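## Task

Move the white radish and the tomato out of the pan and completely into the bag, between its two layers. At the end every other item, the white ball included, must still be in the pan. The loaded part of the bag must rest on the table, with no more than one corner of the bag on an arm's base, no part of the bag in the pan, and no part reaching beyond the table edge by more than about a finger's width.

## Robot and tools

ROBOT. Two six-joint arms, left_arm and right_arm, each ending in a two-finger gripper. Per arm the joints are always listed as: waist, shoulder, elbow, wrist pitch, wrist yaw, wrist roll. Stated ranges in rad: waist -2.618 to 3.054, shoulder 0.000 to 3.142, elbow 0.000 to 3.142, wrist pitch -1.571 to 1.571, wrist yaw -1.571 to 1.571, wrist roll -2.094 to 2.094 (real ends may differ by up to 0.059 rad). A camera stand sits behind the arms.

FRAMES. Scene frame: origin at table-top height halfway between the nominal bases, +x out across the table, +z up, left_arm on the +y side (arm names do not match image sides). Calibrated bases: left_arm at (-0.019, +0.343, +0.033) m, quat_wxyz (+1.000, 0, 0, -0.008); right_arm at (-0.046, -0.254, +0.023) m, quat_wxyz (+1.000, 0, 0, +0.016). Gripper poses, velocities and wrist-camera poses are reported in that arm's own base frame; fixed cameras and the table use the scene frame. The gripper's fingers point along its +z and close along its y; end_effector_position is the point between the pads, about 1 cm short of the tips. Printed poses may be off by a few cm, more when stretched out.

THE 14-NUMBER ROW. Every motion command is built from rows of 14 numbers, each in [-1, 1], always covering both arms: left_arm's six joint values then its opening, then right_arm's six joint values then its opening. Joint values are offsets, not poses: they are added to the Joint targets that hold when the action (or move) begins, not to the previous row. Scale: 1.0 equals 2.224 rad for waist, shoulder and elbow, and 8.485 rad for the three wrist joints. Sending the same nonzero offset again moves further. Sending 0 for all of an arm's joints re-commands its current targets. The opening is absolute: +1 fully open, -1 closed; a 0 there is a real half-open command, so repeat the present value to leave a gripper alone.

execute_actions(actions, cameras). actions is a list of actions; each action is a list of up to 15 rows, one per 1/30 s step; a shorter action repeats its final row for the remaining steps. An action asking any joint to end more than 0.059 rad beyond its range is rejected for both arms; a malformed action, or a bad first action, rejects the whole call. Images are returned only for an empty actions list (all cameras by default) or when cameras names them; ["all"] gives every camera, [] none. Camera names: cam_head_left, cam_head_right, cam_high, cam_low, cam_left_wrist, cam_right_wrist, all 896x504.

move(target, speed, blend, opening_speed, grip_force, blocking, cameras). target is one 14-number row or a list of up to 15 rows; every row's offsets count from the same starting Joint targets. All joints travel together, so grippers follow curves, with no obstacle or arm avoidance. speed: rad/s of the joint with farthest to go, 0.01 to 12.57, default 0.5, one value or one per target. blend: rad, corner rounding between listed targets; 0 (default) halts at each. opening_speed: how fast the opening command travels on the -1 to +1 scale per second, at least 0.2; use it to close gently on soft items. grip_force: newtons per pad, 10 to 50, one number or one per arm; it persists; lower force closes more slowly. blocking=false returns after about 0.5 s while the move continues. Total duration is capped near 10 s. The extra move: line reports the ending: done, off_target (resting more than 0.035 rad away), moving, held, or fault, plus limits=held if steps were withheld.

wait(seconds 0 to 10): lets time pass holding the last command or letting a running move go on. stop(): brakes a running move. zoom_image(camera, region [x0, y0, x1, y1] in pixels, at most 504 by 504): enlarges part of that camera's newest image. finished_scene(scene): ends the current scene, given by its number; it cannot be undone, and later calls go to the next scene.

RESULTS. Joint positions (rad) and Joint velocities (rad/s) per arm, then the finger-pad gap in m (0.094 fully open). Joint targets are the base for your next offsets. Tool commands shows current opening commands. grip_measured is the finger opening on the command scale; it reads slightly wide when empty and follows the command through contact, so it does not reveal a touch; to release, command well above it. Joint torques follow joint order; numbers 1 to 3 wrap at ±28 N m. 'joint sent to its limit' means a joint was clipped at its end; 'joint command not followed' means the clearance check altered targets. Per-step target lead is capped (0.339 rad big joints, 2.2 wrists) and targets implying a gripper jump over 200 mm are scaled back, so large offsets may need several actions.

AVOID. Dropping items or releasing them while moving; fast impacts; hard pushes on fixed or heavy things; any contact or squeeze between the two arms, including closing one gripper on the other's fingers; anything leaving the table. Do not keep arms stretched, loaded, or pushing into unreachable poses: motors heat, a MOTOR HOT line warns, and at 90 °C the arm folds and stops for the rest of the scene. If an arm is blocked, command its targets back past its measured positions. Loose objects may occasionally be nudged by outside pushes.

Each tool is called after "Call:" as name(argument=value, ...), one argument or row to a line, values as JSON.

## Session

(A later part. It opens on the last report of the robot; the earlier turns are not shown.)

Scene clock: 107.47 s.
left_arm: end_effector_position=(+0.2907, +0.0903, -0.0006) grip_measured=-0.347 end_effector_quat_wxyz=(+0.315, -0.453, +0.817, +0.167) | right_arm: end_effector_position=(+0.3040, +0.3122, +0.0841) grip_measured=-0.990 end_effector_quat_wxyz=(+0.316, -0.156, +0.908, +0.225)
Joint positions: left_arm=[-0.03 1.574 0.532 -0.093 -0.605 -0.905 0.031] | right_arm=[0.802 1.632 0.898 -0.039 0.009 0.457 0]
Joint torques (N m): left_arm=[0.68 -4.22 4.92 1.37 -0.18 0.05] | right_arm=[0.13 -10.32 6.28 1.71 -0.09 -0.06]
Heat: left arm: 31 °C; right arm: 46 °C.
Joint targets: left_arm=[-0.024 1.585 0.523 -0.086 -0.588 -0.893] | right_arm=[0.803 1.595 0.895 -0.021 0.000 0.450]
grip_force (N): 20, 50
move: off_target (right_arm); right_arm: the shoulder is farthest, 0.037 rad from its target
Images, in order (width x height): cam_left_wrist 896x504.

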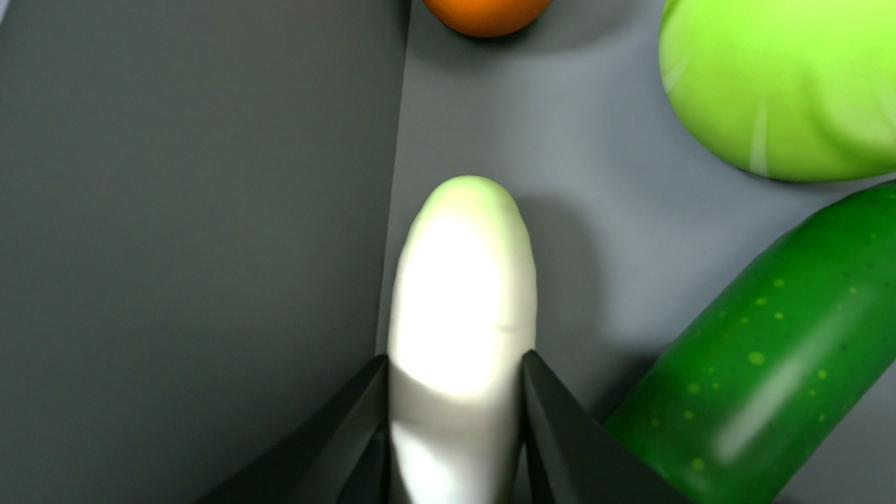

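Call:
move(
  target=[
    [-0.0549, -0.1344, 0.0809, -0.0655, -0.0038, -0.0144, -0.4, 0, 0, 0, 0, 0, 0, -1],
    [-0.2172, -0.1956, 0.147, -0.0488, 0.0593, 0.0923, -0.4, 0, 0, 0, 0, 0, 0, -1],
    [-0.1506, -0.0324, 0.0944, -0.019, 0.122, 0.1783, -0.4, 0, 0, 0, 0, 0, 0, -1],
  ],
  speed=[0.5, 0.9, 0.9],
  blend=0.08,
  cameras=["all"],
)

Call:
zoom_image(
  camera="cam_head_left",
  region=[240, 220, 480, 400],
)

Call:
zoom_image(
  camera="cam_low",
  region=[400, 230, 600, 370],
)

Scene clock: 114.43 s.
left_arm: end_effector_position=(+0.2953, -0.1907, +0.0556) grip_measured=-0.356 end_effector_quat_wxyz=(+0.292, +0.491, +0.803, -0.171) | right_arm: end_effector_position=(+0.3040, +0.3122, +0.0841) grip_measured=-0.990 end_effector_quat_wxyz=(+0.316, -0.156, +0.908, +0.225)
Joint positions: left_arm=[-0.365 1.5 0.744 -0.255 0.431 0.607 0.03] | right_arm=[0.802 1.632 0.898 -0.039 0.009 0.457 0]
Joint torques (N m): left_arm=[0.72 -4.63 6.09 1.64 0.41 0.04] | right_arm=[0.12 -10.32 6.27 1.71 -0.1 -0.06]
Heat: left arm: 31 °C; right arm: 45 °C.
Joint targets: left_arm=[-0.359 1.513 0.733 -0.247 0.447 0.620] | right_arm=[0.803 1.595 0.895 -0.021 0.000 0.450]
grip_force (N): 20, 50
move: off_target (right_arm); right_arm: the shoulder is farthest, 0.037 rad from its target

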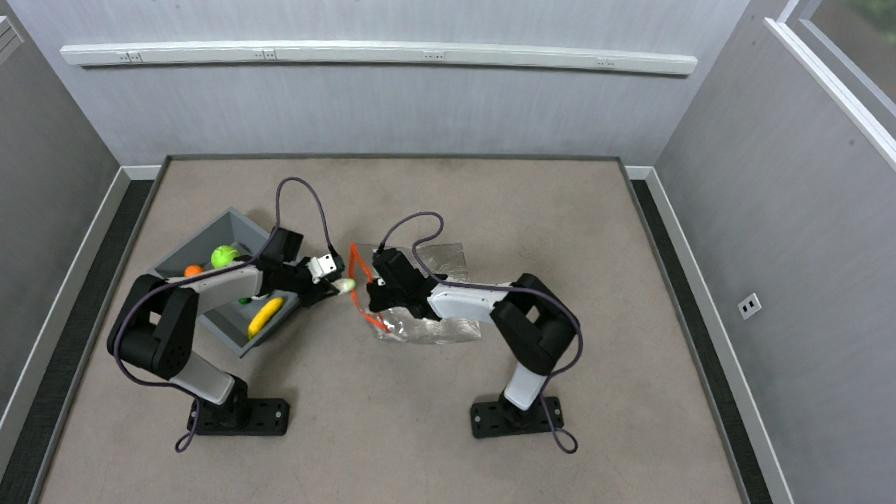

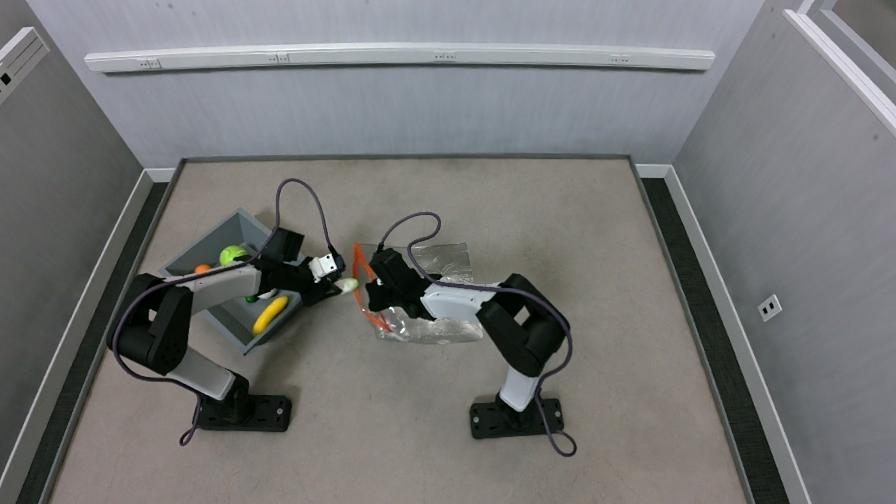

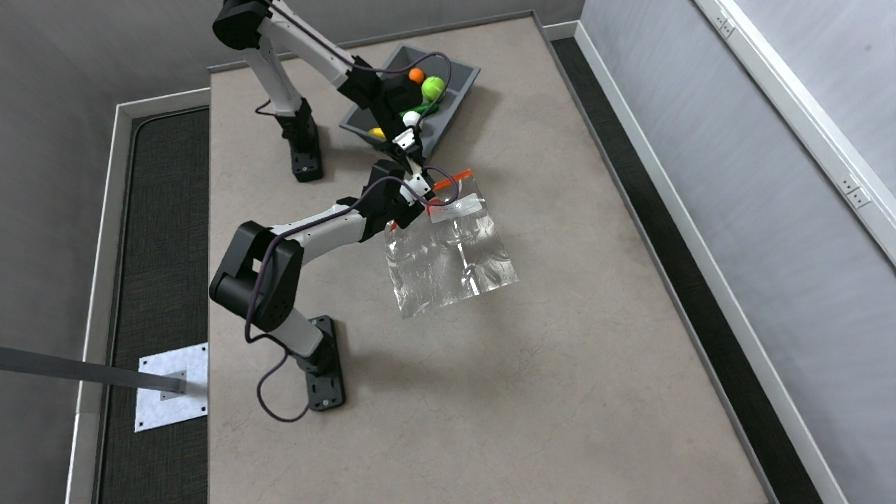

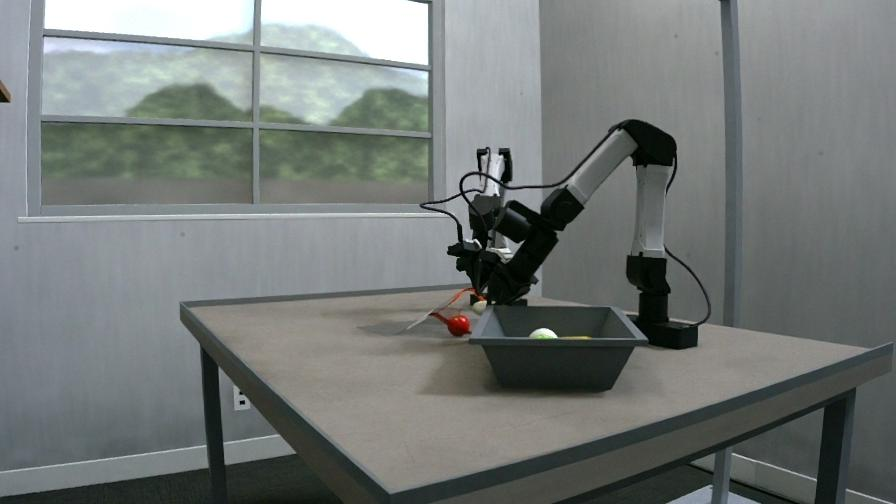

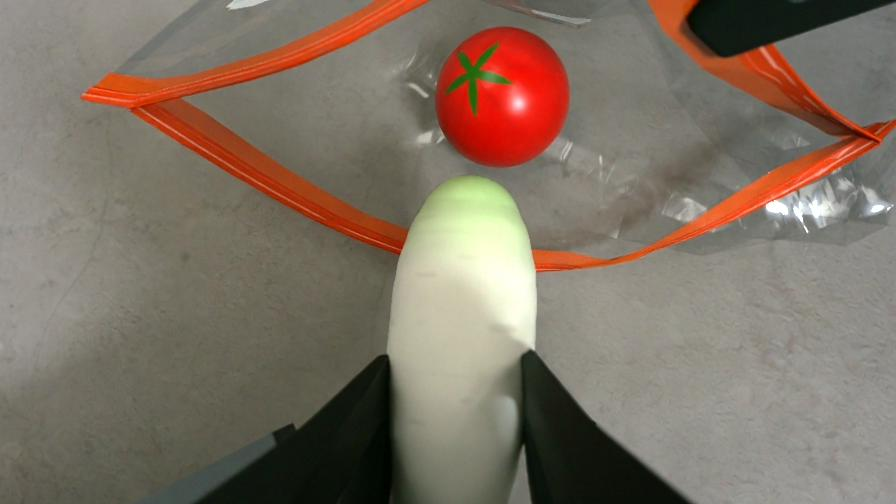

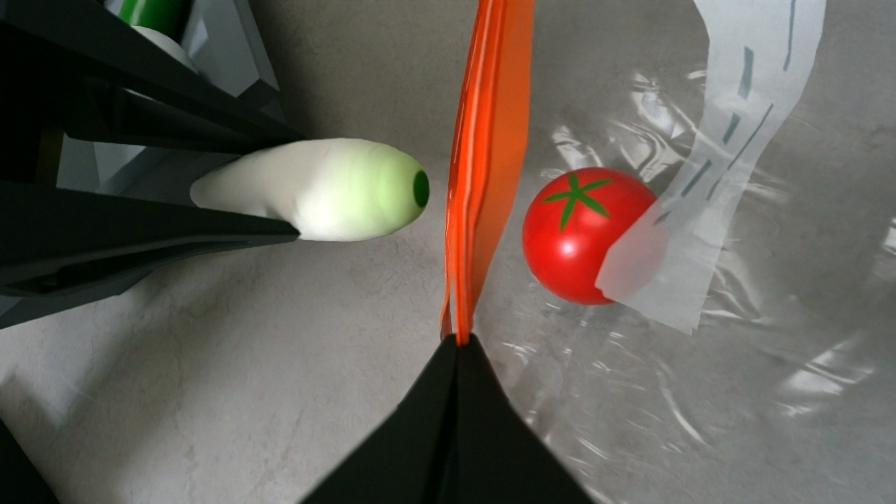

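Scaled by 2.100 from the camera's 896x504 image, which has a finer 1280x720 frame.

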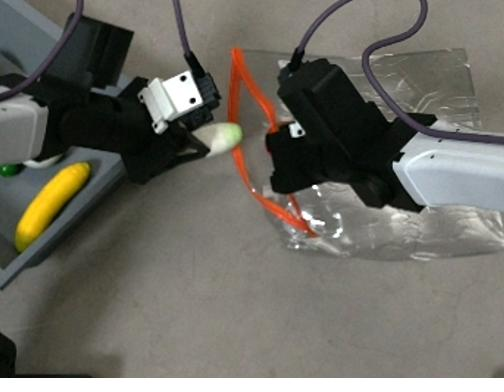

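Scaled by 2.520 from the camera's 896x504 image, which has a finer 1280x720 frame.

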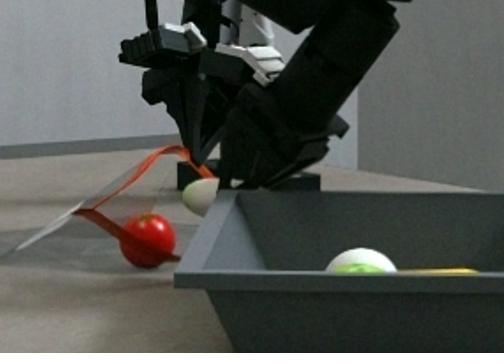

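Call:
move(
  target=[
    [-0.0364, 0.0585, -0.0418, 0.0292, -0.0047, -0.0086, -0.4, 0, 0, 0, 0, 0, 0, -1],
    [-0.1043, 0.1569, 0.0562, 0.035, -0.0148, -0.0245, -0.4, 0, 0, 0, 0, 0, 0, -1],
  ],
  speed=[0.5, 0.35],
  blend=0.03,
  cameras=["cam_left_wrist", "cam_right_wrist", "cam_low", "cam_head_left"],
)

Call:
zoom_image(
  camera="cam_low",
  region=[400, 230, 600, 370],
)

Scene clock: 119.00 s.
left_arm: end_effector_position=(+0.3223, -0.2756, +0.0091) grip_measured=-0.357 end_effector_quat_wxyz=(+0.308, +0.498, +0.792, -0.172) | right_arm: end_effector_position=(+0.3040, +0.3122, +0.0841) grip_measured=-0.990 end_effector_quat_wxyz=(+0.316, -0.156, +0.908, +0.225)
Joint positions: left_arm=[-0.579 1.831 0.85 0.068 0.317 0.434 0.03] | right_arm=[0.802 1.632 0.898 -0.039 0.009 0.457 0]
Joint torques (N m): left_arm=[-0.66 -5.53 7.19 1.52 0.23 -0.24] | right_arm=[0.18 -10.3 6.26 1.71 -0.09 -0.05]
Heat: left arm: 30 °C; right arm: 45 °C.
Joint targets: left_arm=[-0.590 1.862 0.858 0.050 0.322 0.412] | right_arm=[0.803 1.595 0.895 -0.021 0.000 0.450]
grip_force (N): 20, 50
move: off_target (right_arm); right_arm: the shoulder is farthest, 0.037 rad from its target
Images, in order (width x height): cam_head_left 896x504, cam_low 896x504, cam_left_wrist 896x504, cam_right_wrist 896x504.

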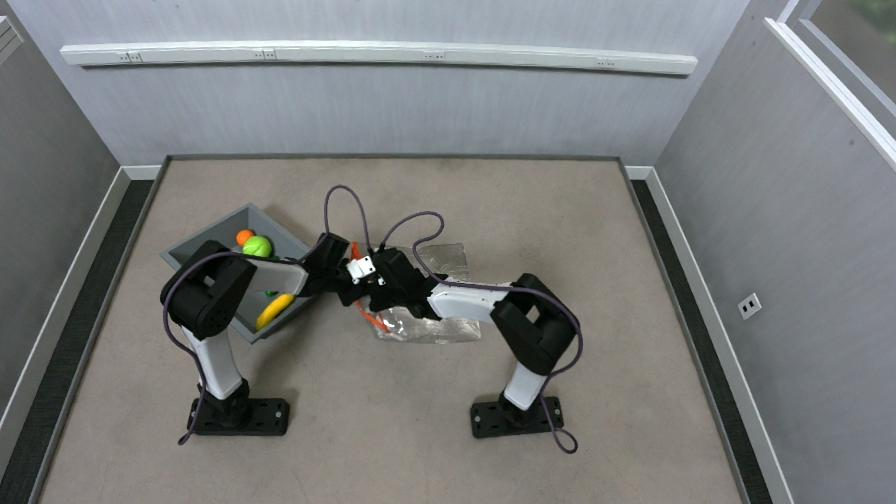

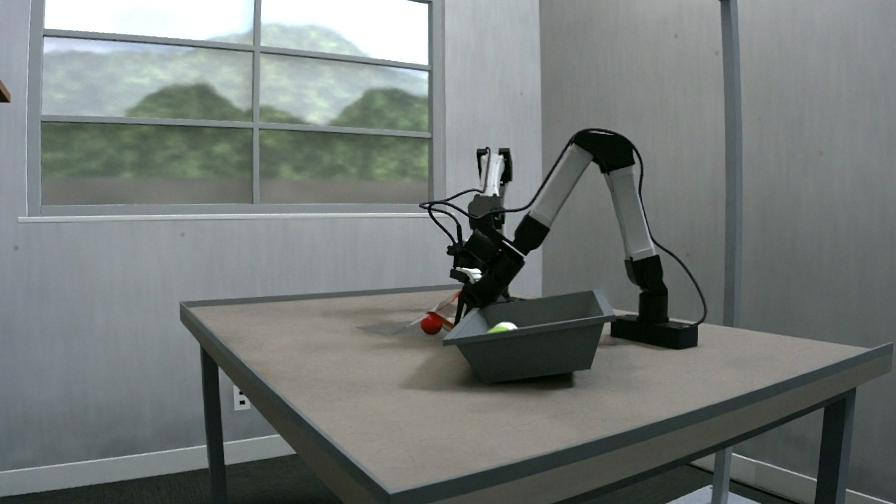

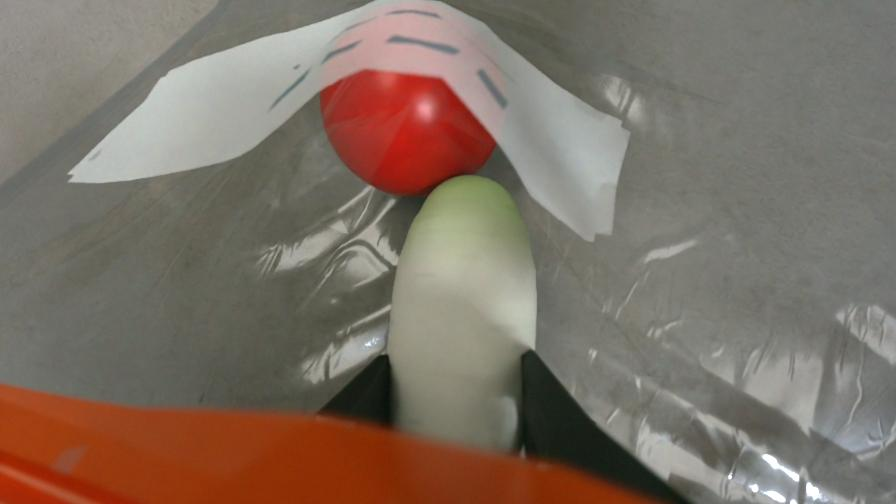

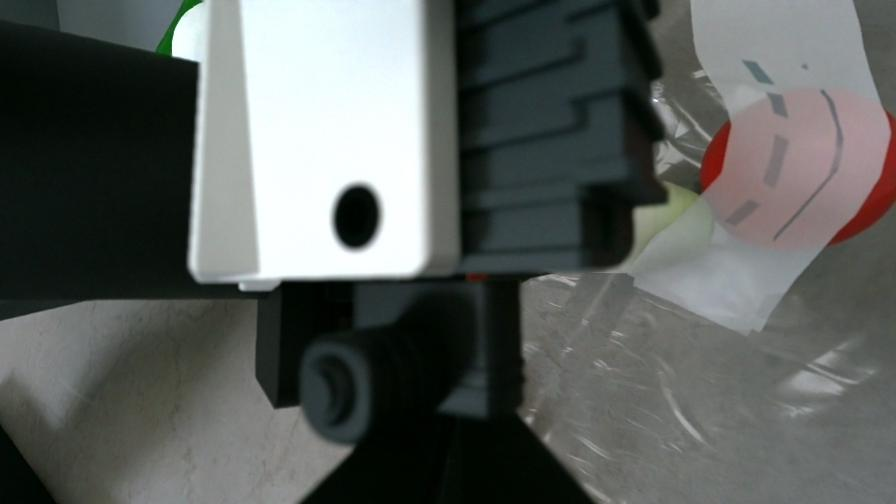

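Scaled by 2.520 from the camera's 896x504 image, which has a finer 1280x720 frame.

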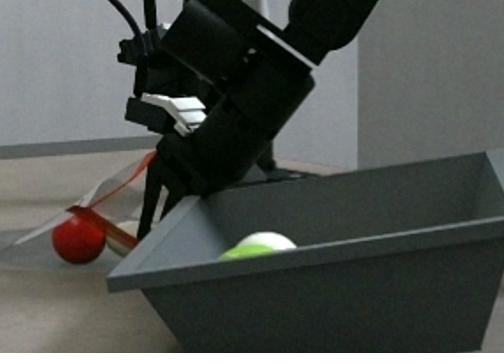

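Call:
move(
  target=[
    [0, 0, 0, -0.0024, 0, 0, -0.4, 0, 0, 0, 0, 0, 0, -1],
    [0, 0, 0, -0.0024, 0, 0, 0.1, 0, 0, 0, 0, 0, 0, -1],
    [0.0674, -0.112, -0.098, -0.0058, 0.01, 0.0159, 0.1, 0, 0, 0, 0, 0, 0, -1],
  ],
  speed=0.3,
  opening_speed=0.5,
  cameras=["cam_left_wrist", "cam_right_wrist", "cam_low", "cam_head_left"],
)

Call:
zoom_image(
  camera="cam_low",
  region=[400, 230, 600, 370],
)

Scene clock: 123.40 s.
left_arm: end_effector_position=(+0.2944, -0.2156, +0.0156) grip_measured=+0.098 end_effector_quat_wxyz=(+0.306, +0.495, +0.794, -0.172) | right_arm: end_effector_position=(+0.3037, +0.3120, +0.0837) grip_measured=-0.990 end_effector_quat_wxyz=(+0.315, -0.157, +0.909, +0.225)
Joint positions: left_arm=[-0.448 1.633 0.653 0.026 0.393 0.54 0.052] | right_arm=[0.802 1.632 0.898 -0.042 0.009 0.457 0]
Joint torques (N m): left_arm=[0.8 -7.73 5.01 1.39 0.36 0.03] | right_arm=[0.12 -10.32 6.26 1.72 -0.09 -0.06]
Heat: left arm: 30 °C; right arm: 45 °C.
Joint targets: left_arm=[-0.441 1.613 0.640 0.001 0.406 0.547] | right_arm=[0.803 1.595 0.895 -0.020 0.000 0.450]
grip_force (N): 20, 50
move: off_target (right_arm); target 2's new numbers were sent with left_arm's wrist pitch 0.039 rad from that target; right_arm: the shoulder is farthest, 0.037 rad from its target
Images, in order (width x height): cam_head_left 896x504, cam_low 896x504, cam_left_wrist 896x504, cam_right_wrist 896x504.

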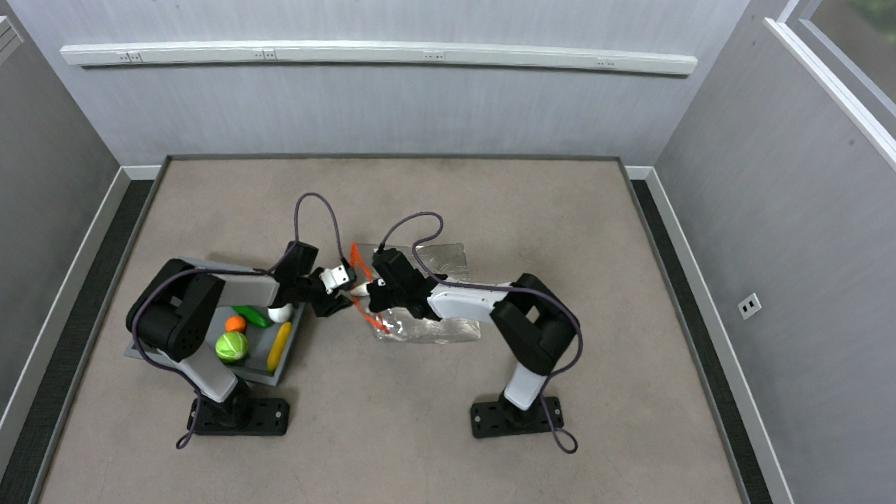

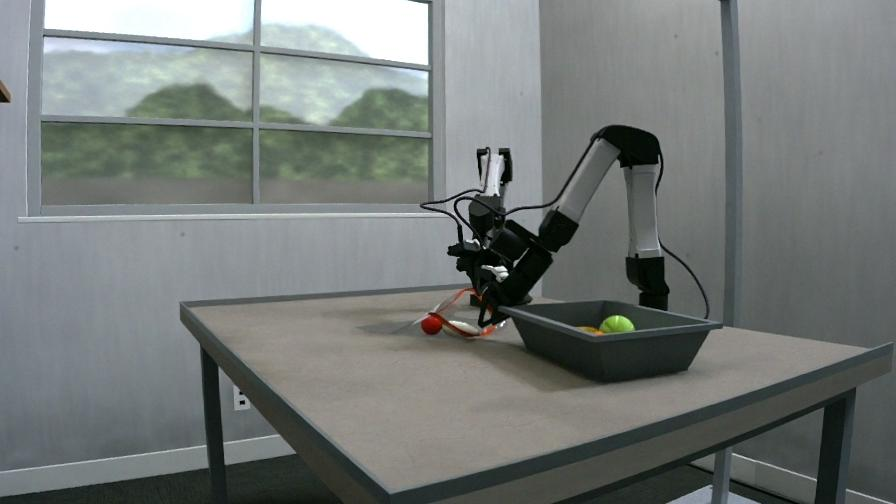

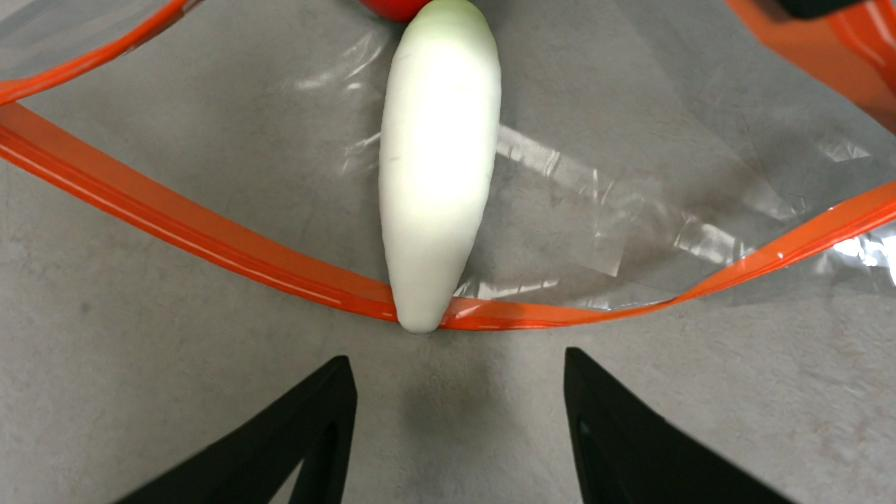

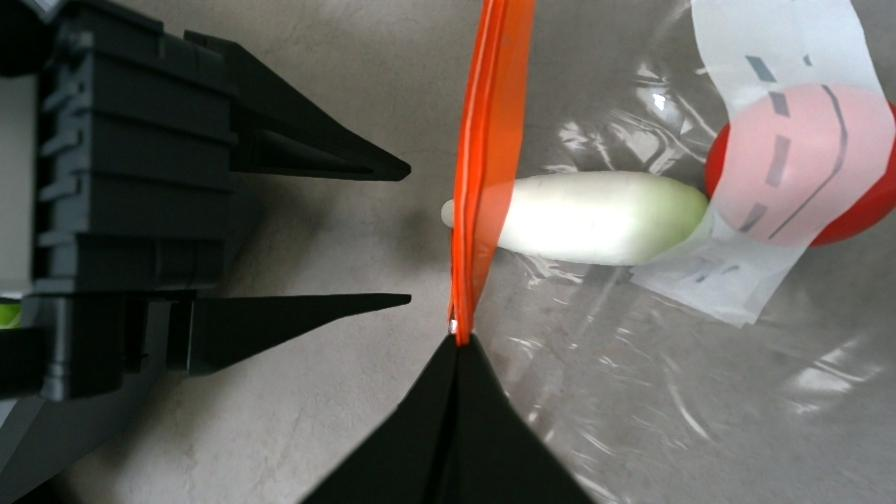

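Scaled by 2.520 from the camera's 896x504 image, which has a finer 1280x720 frame.

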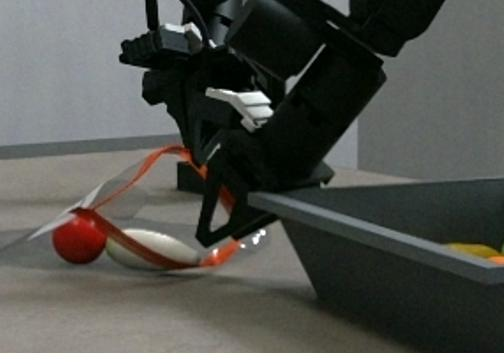

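Call:
zoom_image(
  camera="cam_head_left",
  region=[100, 220, 480, 420],
)

Call:
zoom_image(
  camera="cam_low",
  region=[400, 230, 750, 400],
)

Scaled by 1.326 from the camera's 896x504 image, which has a finer 1280x720 frame.

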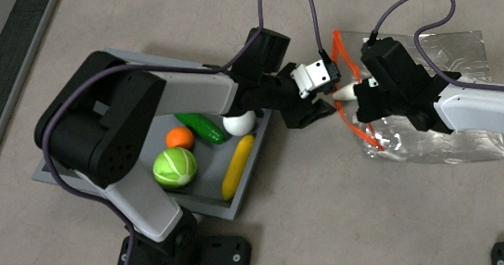

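Scaled by 1.440 from the camera's 896x504 image, which has a finer 1280x720 frame.

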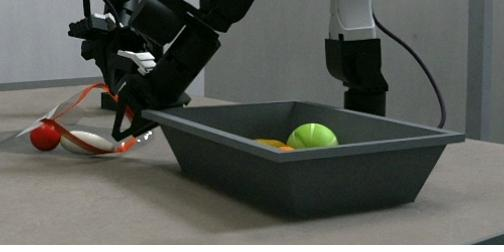

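Call:
move(
  target=[
    [0.0013, 0.1066, 0.0688, 0.002, 0.0084, 0.0119, 0.1, 0, 0, 0, 0, 0, 0, -1],
    [0.0013, 0.1066, 0.0688, 0.002, 0.0084, 0.0119, -0.75, 0, 0, 0, 0, 0, 0, -1],
  ],
  speed=0.35,
  opening_speed=0.7,
  cameras=["cam_left_wrist", "cam_right_wrist", "cam_low"],
)

Call:
zoom_image(
  camera="cam_low",
  region=[400, 230, 600, 370],
)

Scene clock: 130.93 s.
left_arm: end_effector_position=(+0.3138, -0.2340, -0.0101) grip_measured=-0.677 end_effector_quat_wxyz=(+0.286, +0.534, +0.772, -0.194) | right_arm: end_effector_position=(+0.3037, +0.3120, +0.0837) grip_measured=-0.990 end_effector_quat_wxyz=(+0.315, -0.157, +0.909, +0.225)
Joint positions: left_arm=[-0.441 1.836 0.786 0.032 0.463 0.636 0.015] | right_arm=[0.802 1.632 0.898 -0.042 0.009 0.457 0]
Joint torques (N m): left_arm=[0.44 -6.53 6.63 1.36 0.42 0.07] | right_arm=[0.12 -10.32 6.24 1.74 -0.09 -0.05]
Heat: left arm: 30 °C; right arm: 45 °C.
Joint targets: left_arm=[-0.438 1.850 0.793 0.018 0.478 0.648] | right_arm=[0.803 1.595 0.895 -0.021 0.000 0.450]
grip_force (N): 20, 50
move: off_target (right_arm); right_arm: the shoulder is farthest, 0.037 rad from its target
Images, in order (width x height): cam_low 896x504, cam_left_wrist 896x504, cam_right_wrist 896x504.

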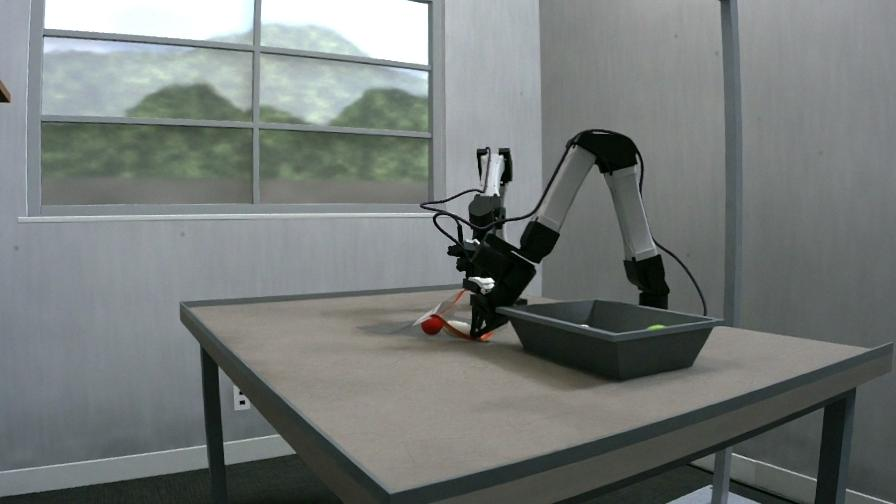

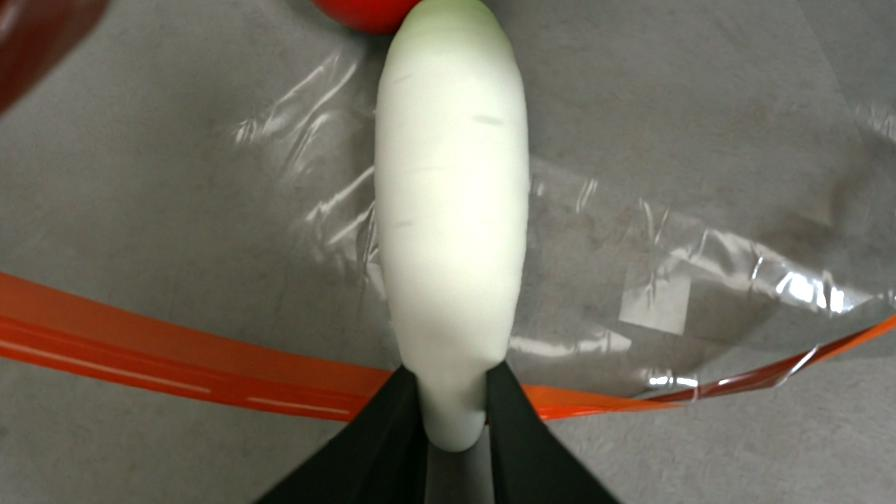

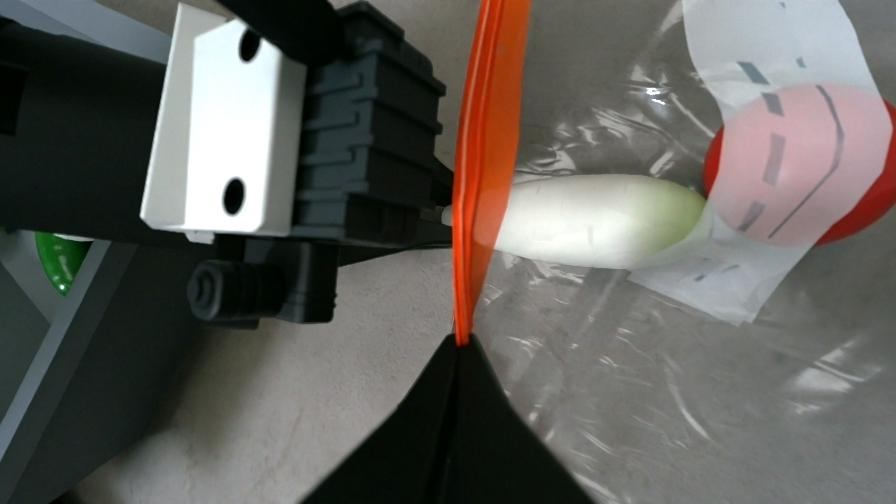

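Scaled by 2.520 from the camera's 896x504 image, which has a finer 1280x720 frame.

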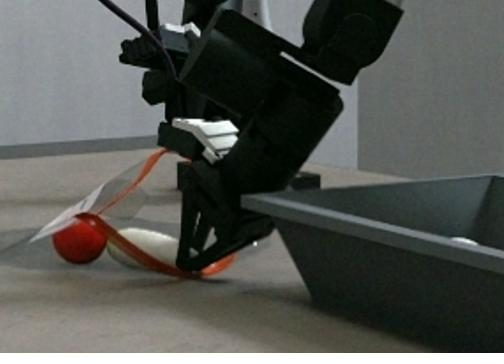

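Call:
move(
  target=[
    [-0.0598, 0.0607, 0.0944, -0.0031, -0.0114, -0.0169, -0.75, 0, 0, 0, 0, 0, 0, -1],
    [-0.0598, 0.0607, 0.0944, -0.0031, -0.0114, -0.0169, -0.25, 0, 0, 0, 0, 0, 0, -1],
    [0, -0.006, 0, 0, 0, 0, -0.25, 0, 0, 0, 0, 0, 0, -1],
    [-0.0279, -0.3372, 0.0256, -0.061, -0.0563, -0.0764, -0.25, 0, 0, 0, 0, 0, 0, -1],
  ],
  speed=[0.3, 0.3, 0.4, 0.8],
  blend=[0, 0, 0.05, 0],
  opening_speed=0.7,
  cameras=["all"],
)

Call:
zoom_image(
  camera="cam_low",
  region=[380, 230, 700, 400],
)

Call:
zoom_image(
  camera="cam_head_left",
  region=[100, 220, 500, 440],
)

Scene clock: 136.17 s.
left_arm: end_effector_position=(+0.2930, -0.1605, +0.1727) grip_measured=-0.252 end_effector_quat_wxyz=(+0.385, +0.232, +0.887, -0.102) | right_arm: end_effector_position=(+0.3028, +0.3121, +0.0829) grip_measured=-0.990 end_effector_quat_wxyz=(+0.313, -0.158, +0.909, +0.226)
Joint positions: left_arm=[-0.493 1.102 0.834 -0.483 0.016 0.013 0.035] | right_arm=[0.802 1.632 0.896 -0.041 0.004 0.457 0]
Joint torques (N m): left_arm=[-0.35 -3.32 10.04 1.86 -0.12 -0.2] | right_arm=[0.12 -10.3 6.45 1.72 -0.05 -0.05]
Heat: left arm: 31 °C; right arm: 45 °C.
Joint targets: left_arm=[-0.500 1.100 0.850 -0.499 0.000 0.000] | right_arm=[0.803 1.595 0.895 -0.021 0.000 0.450]
grip_force (N): 20, 50
move: off_target (right_arm); right_arm: the shoulder is farthest, 0.037 rad from its target

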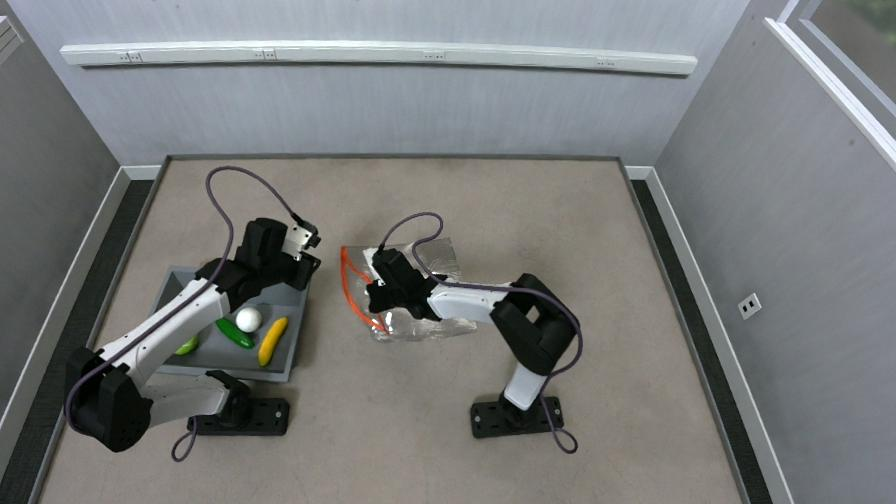

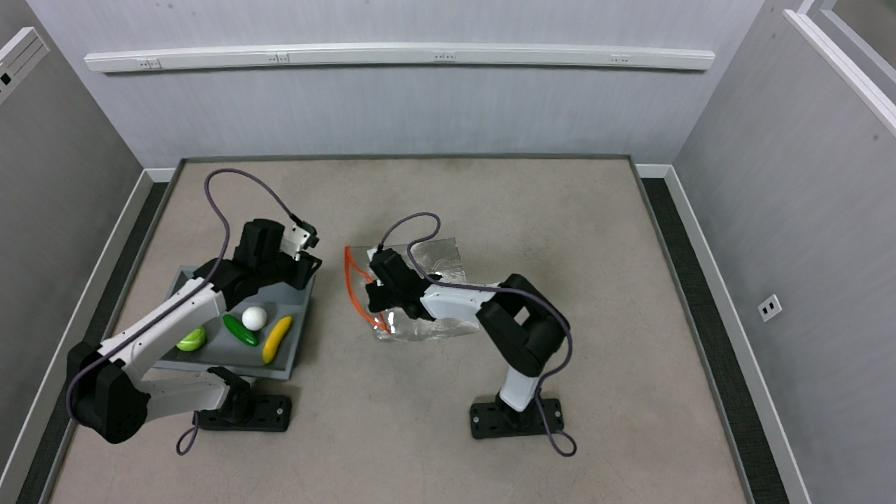

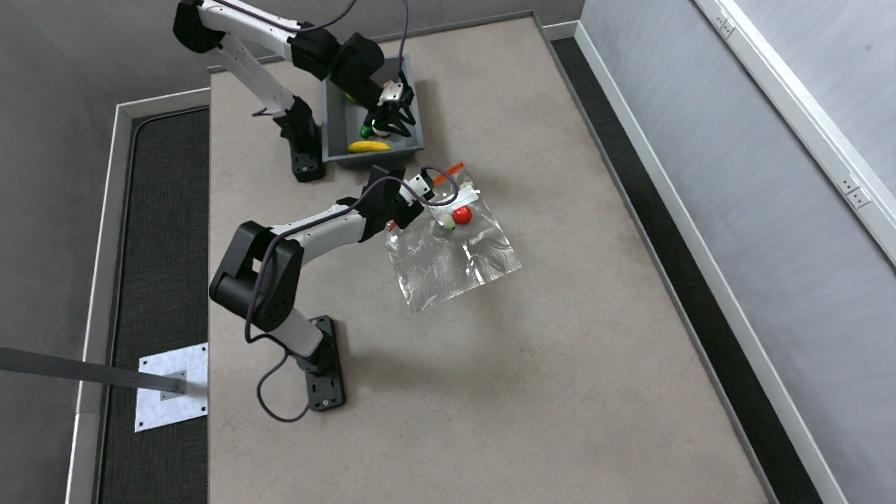

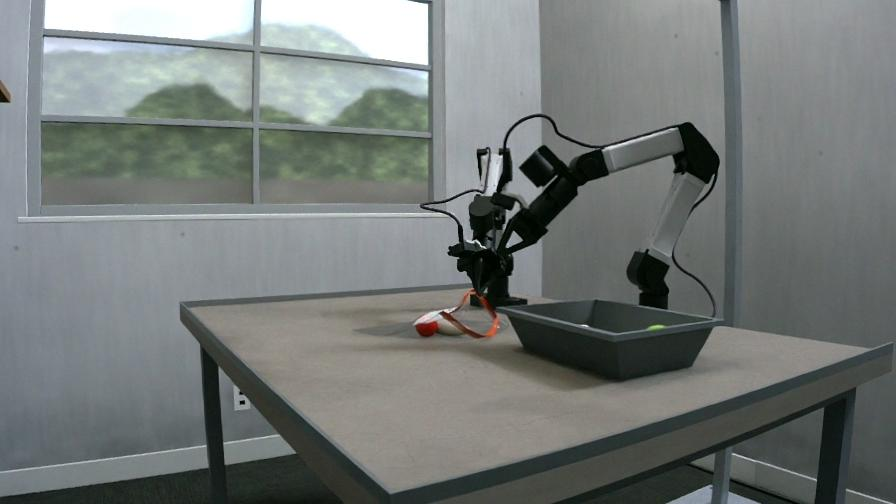

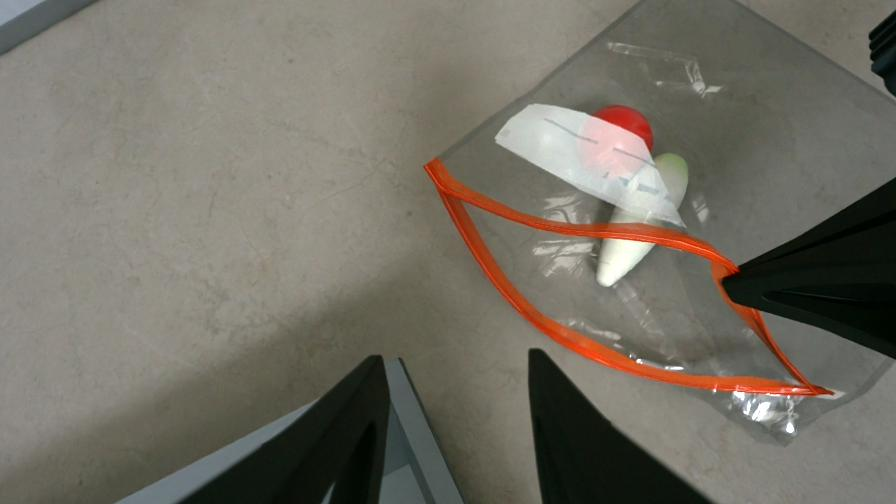

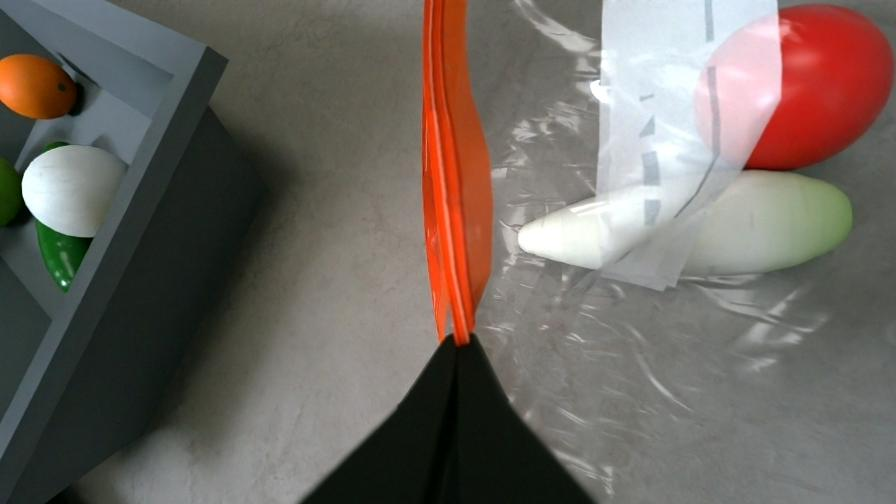

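Scaled by 1.575 from the camera's 896x504 image, which has a finer 1280x720 frame.

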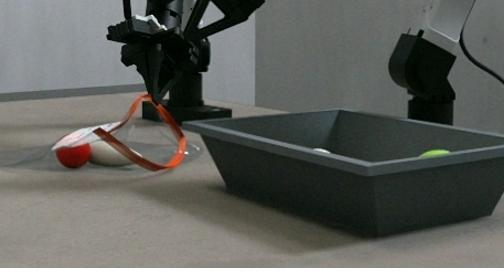

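Scaled by 1.260 from the camera's 896x504 image, which has a finer 1280x720 frame.

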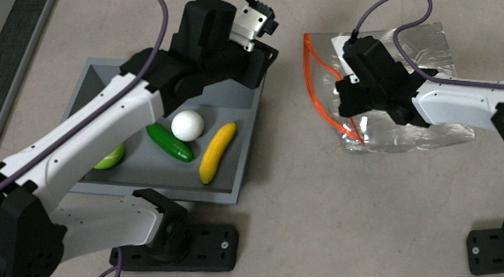

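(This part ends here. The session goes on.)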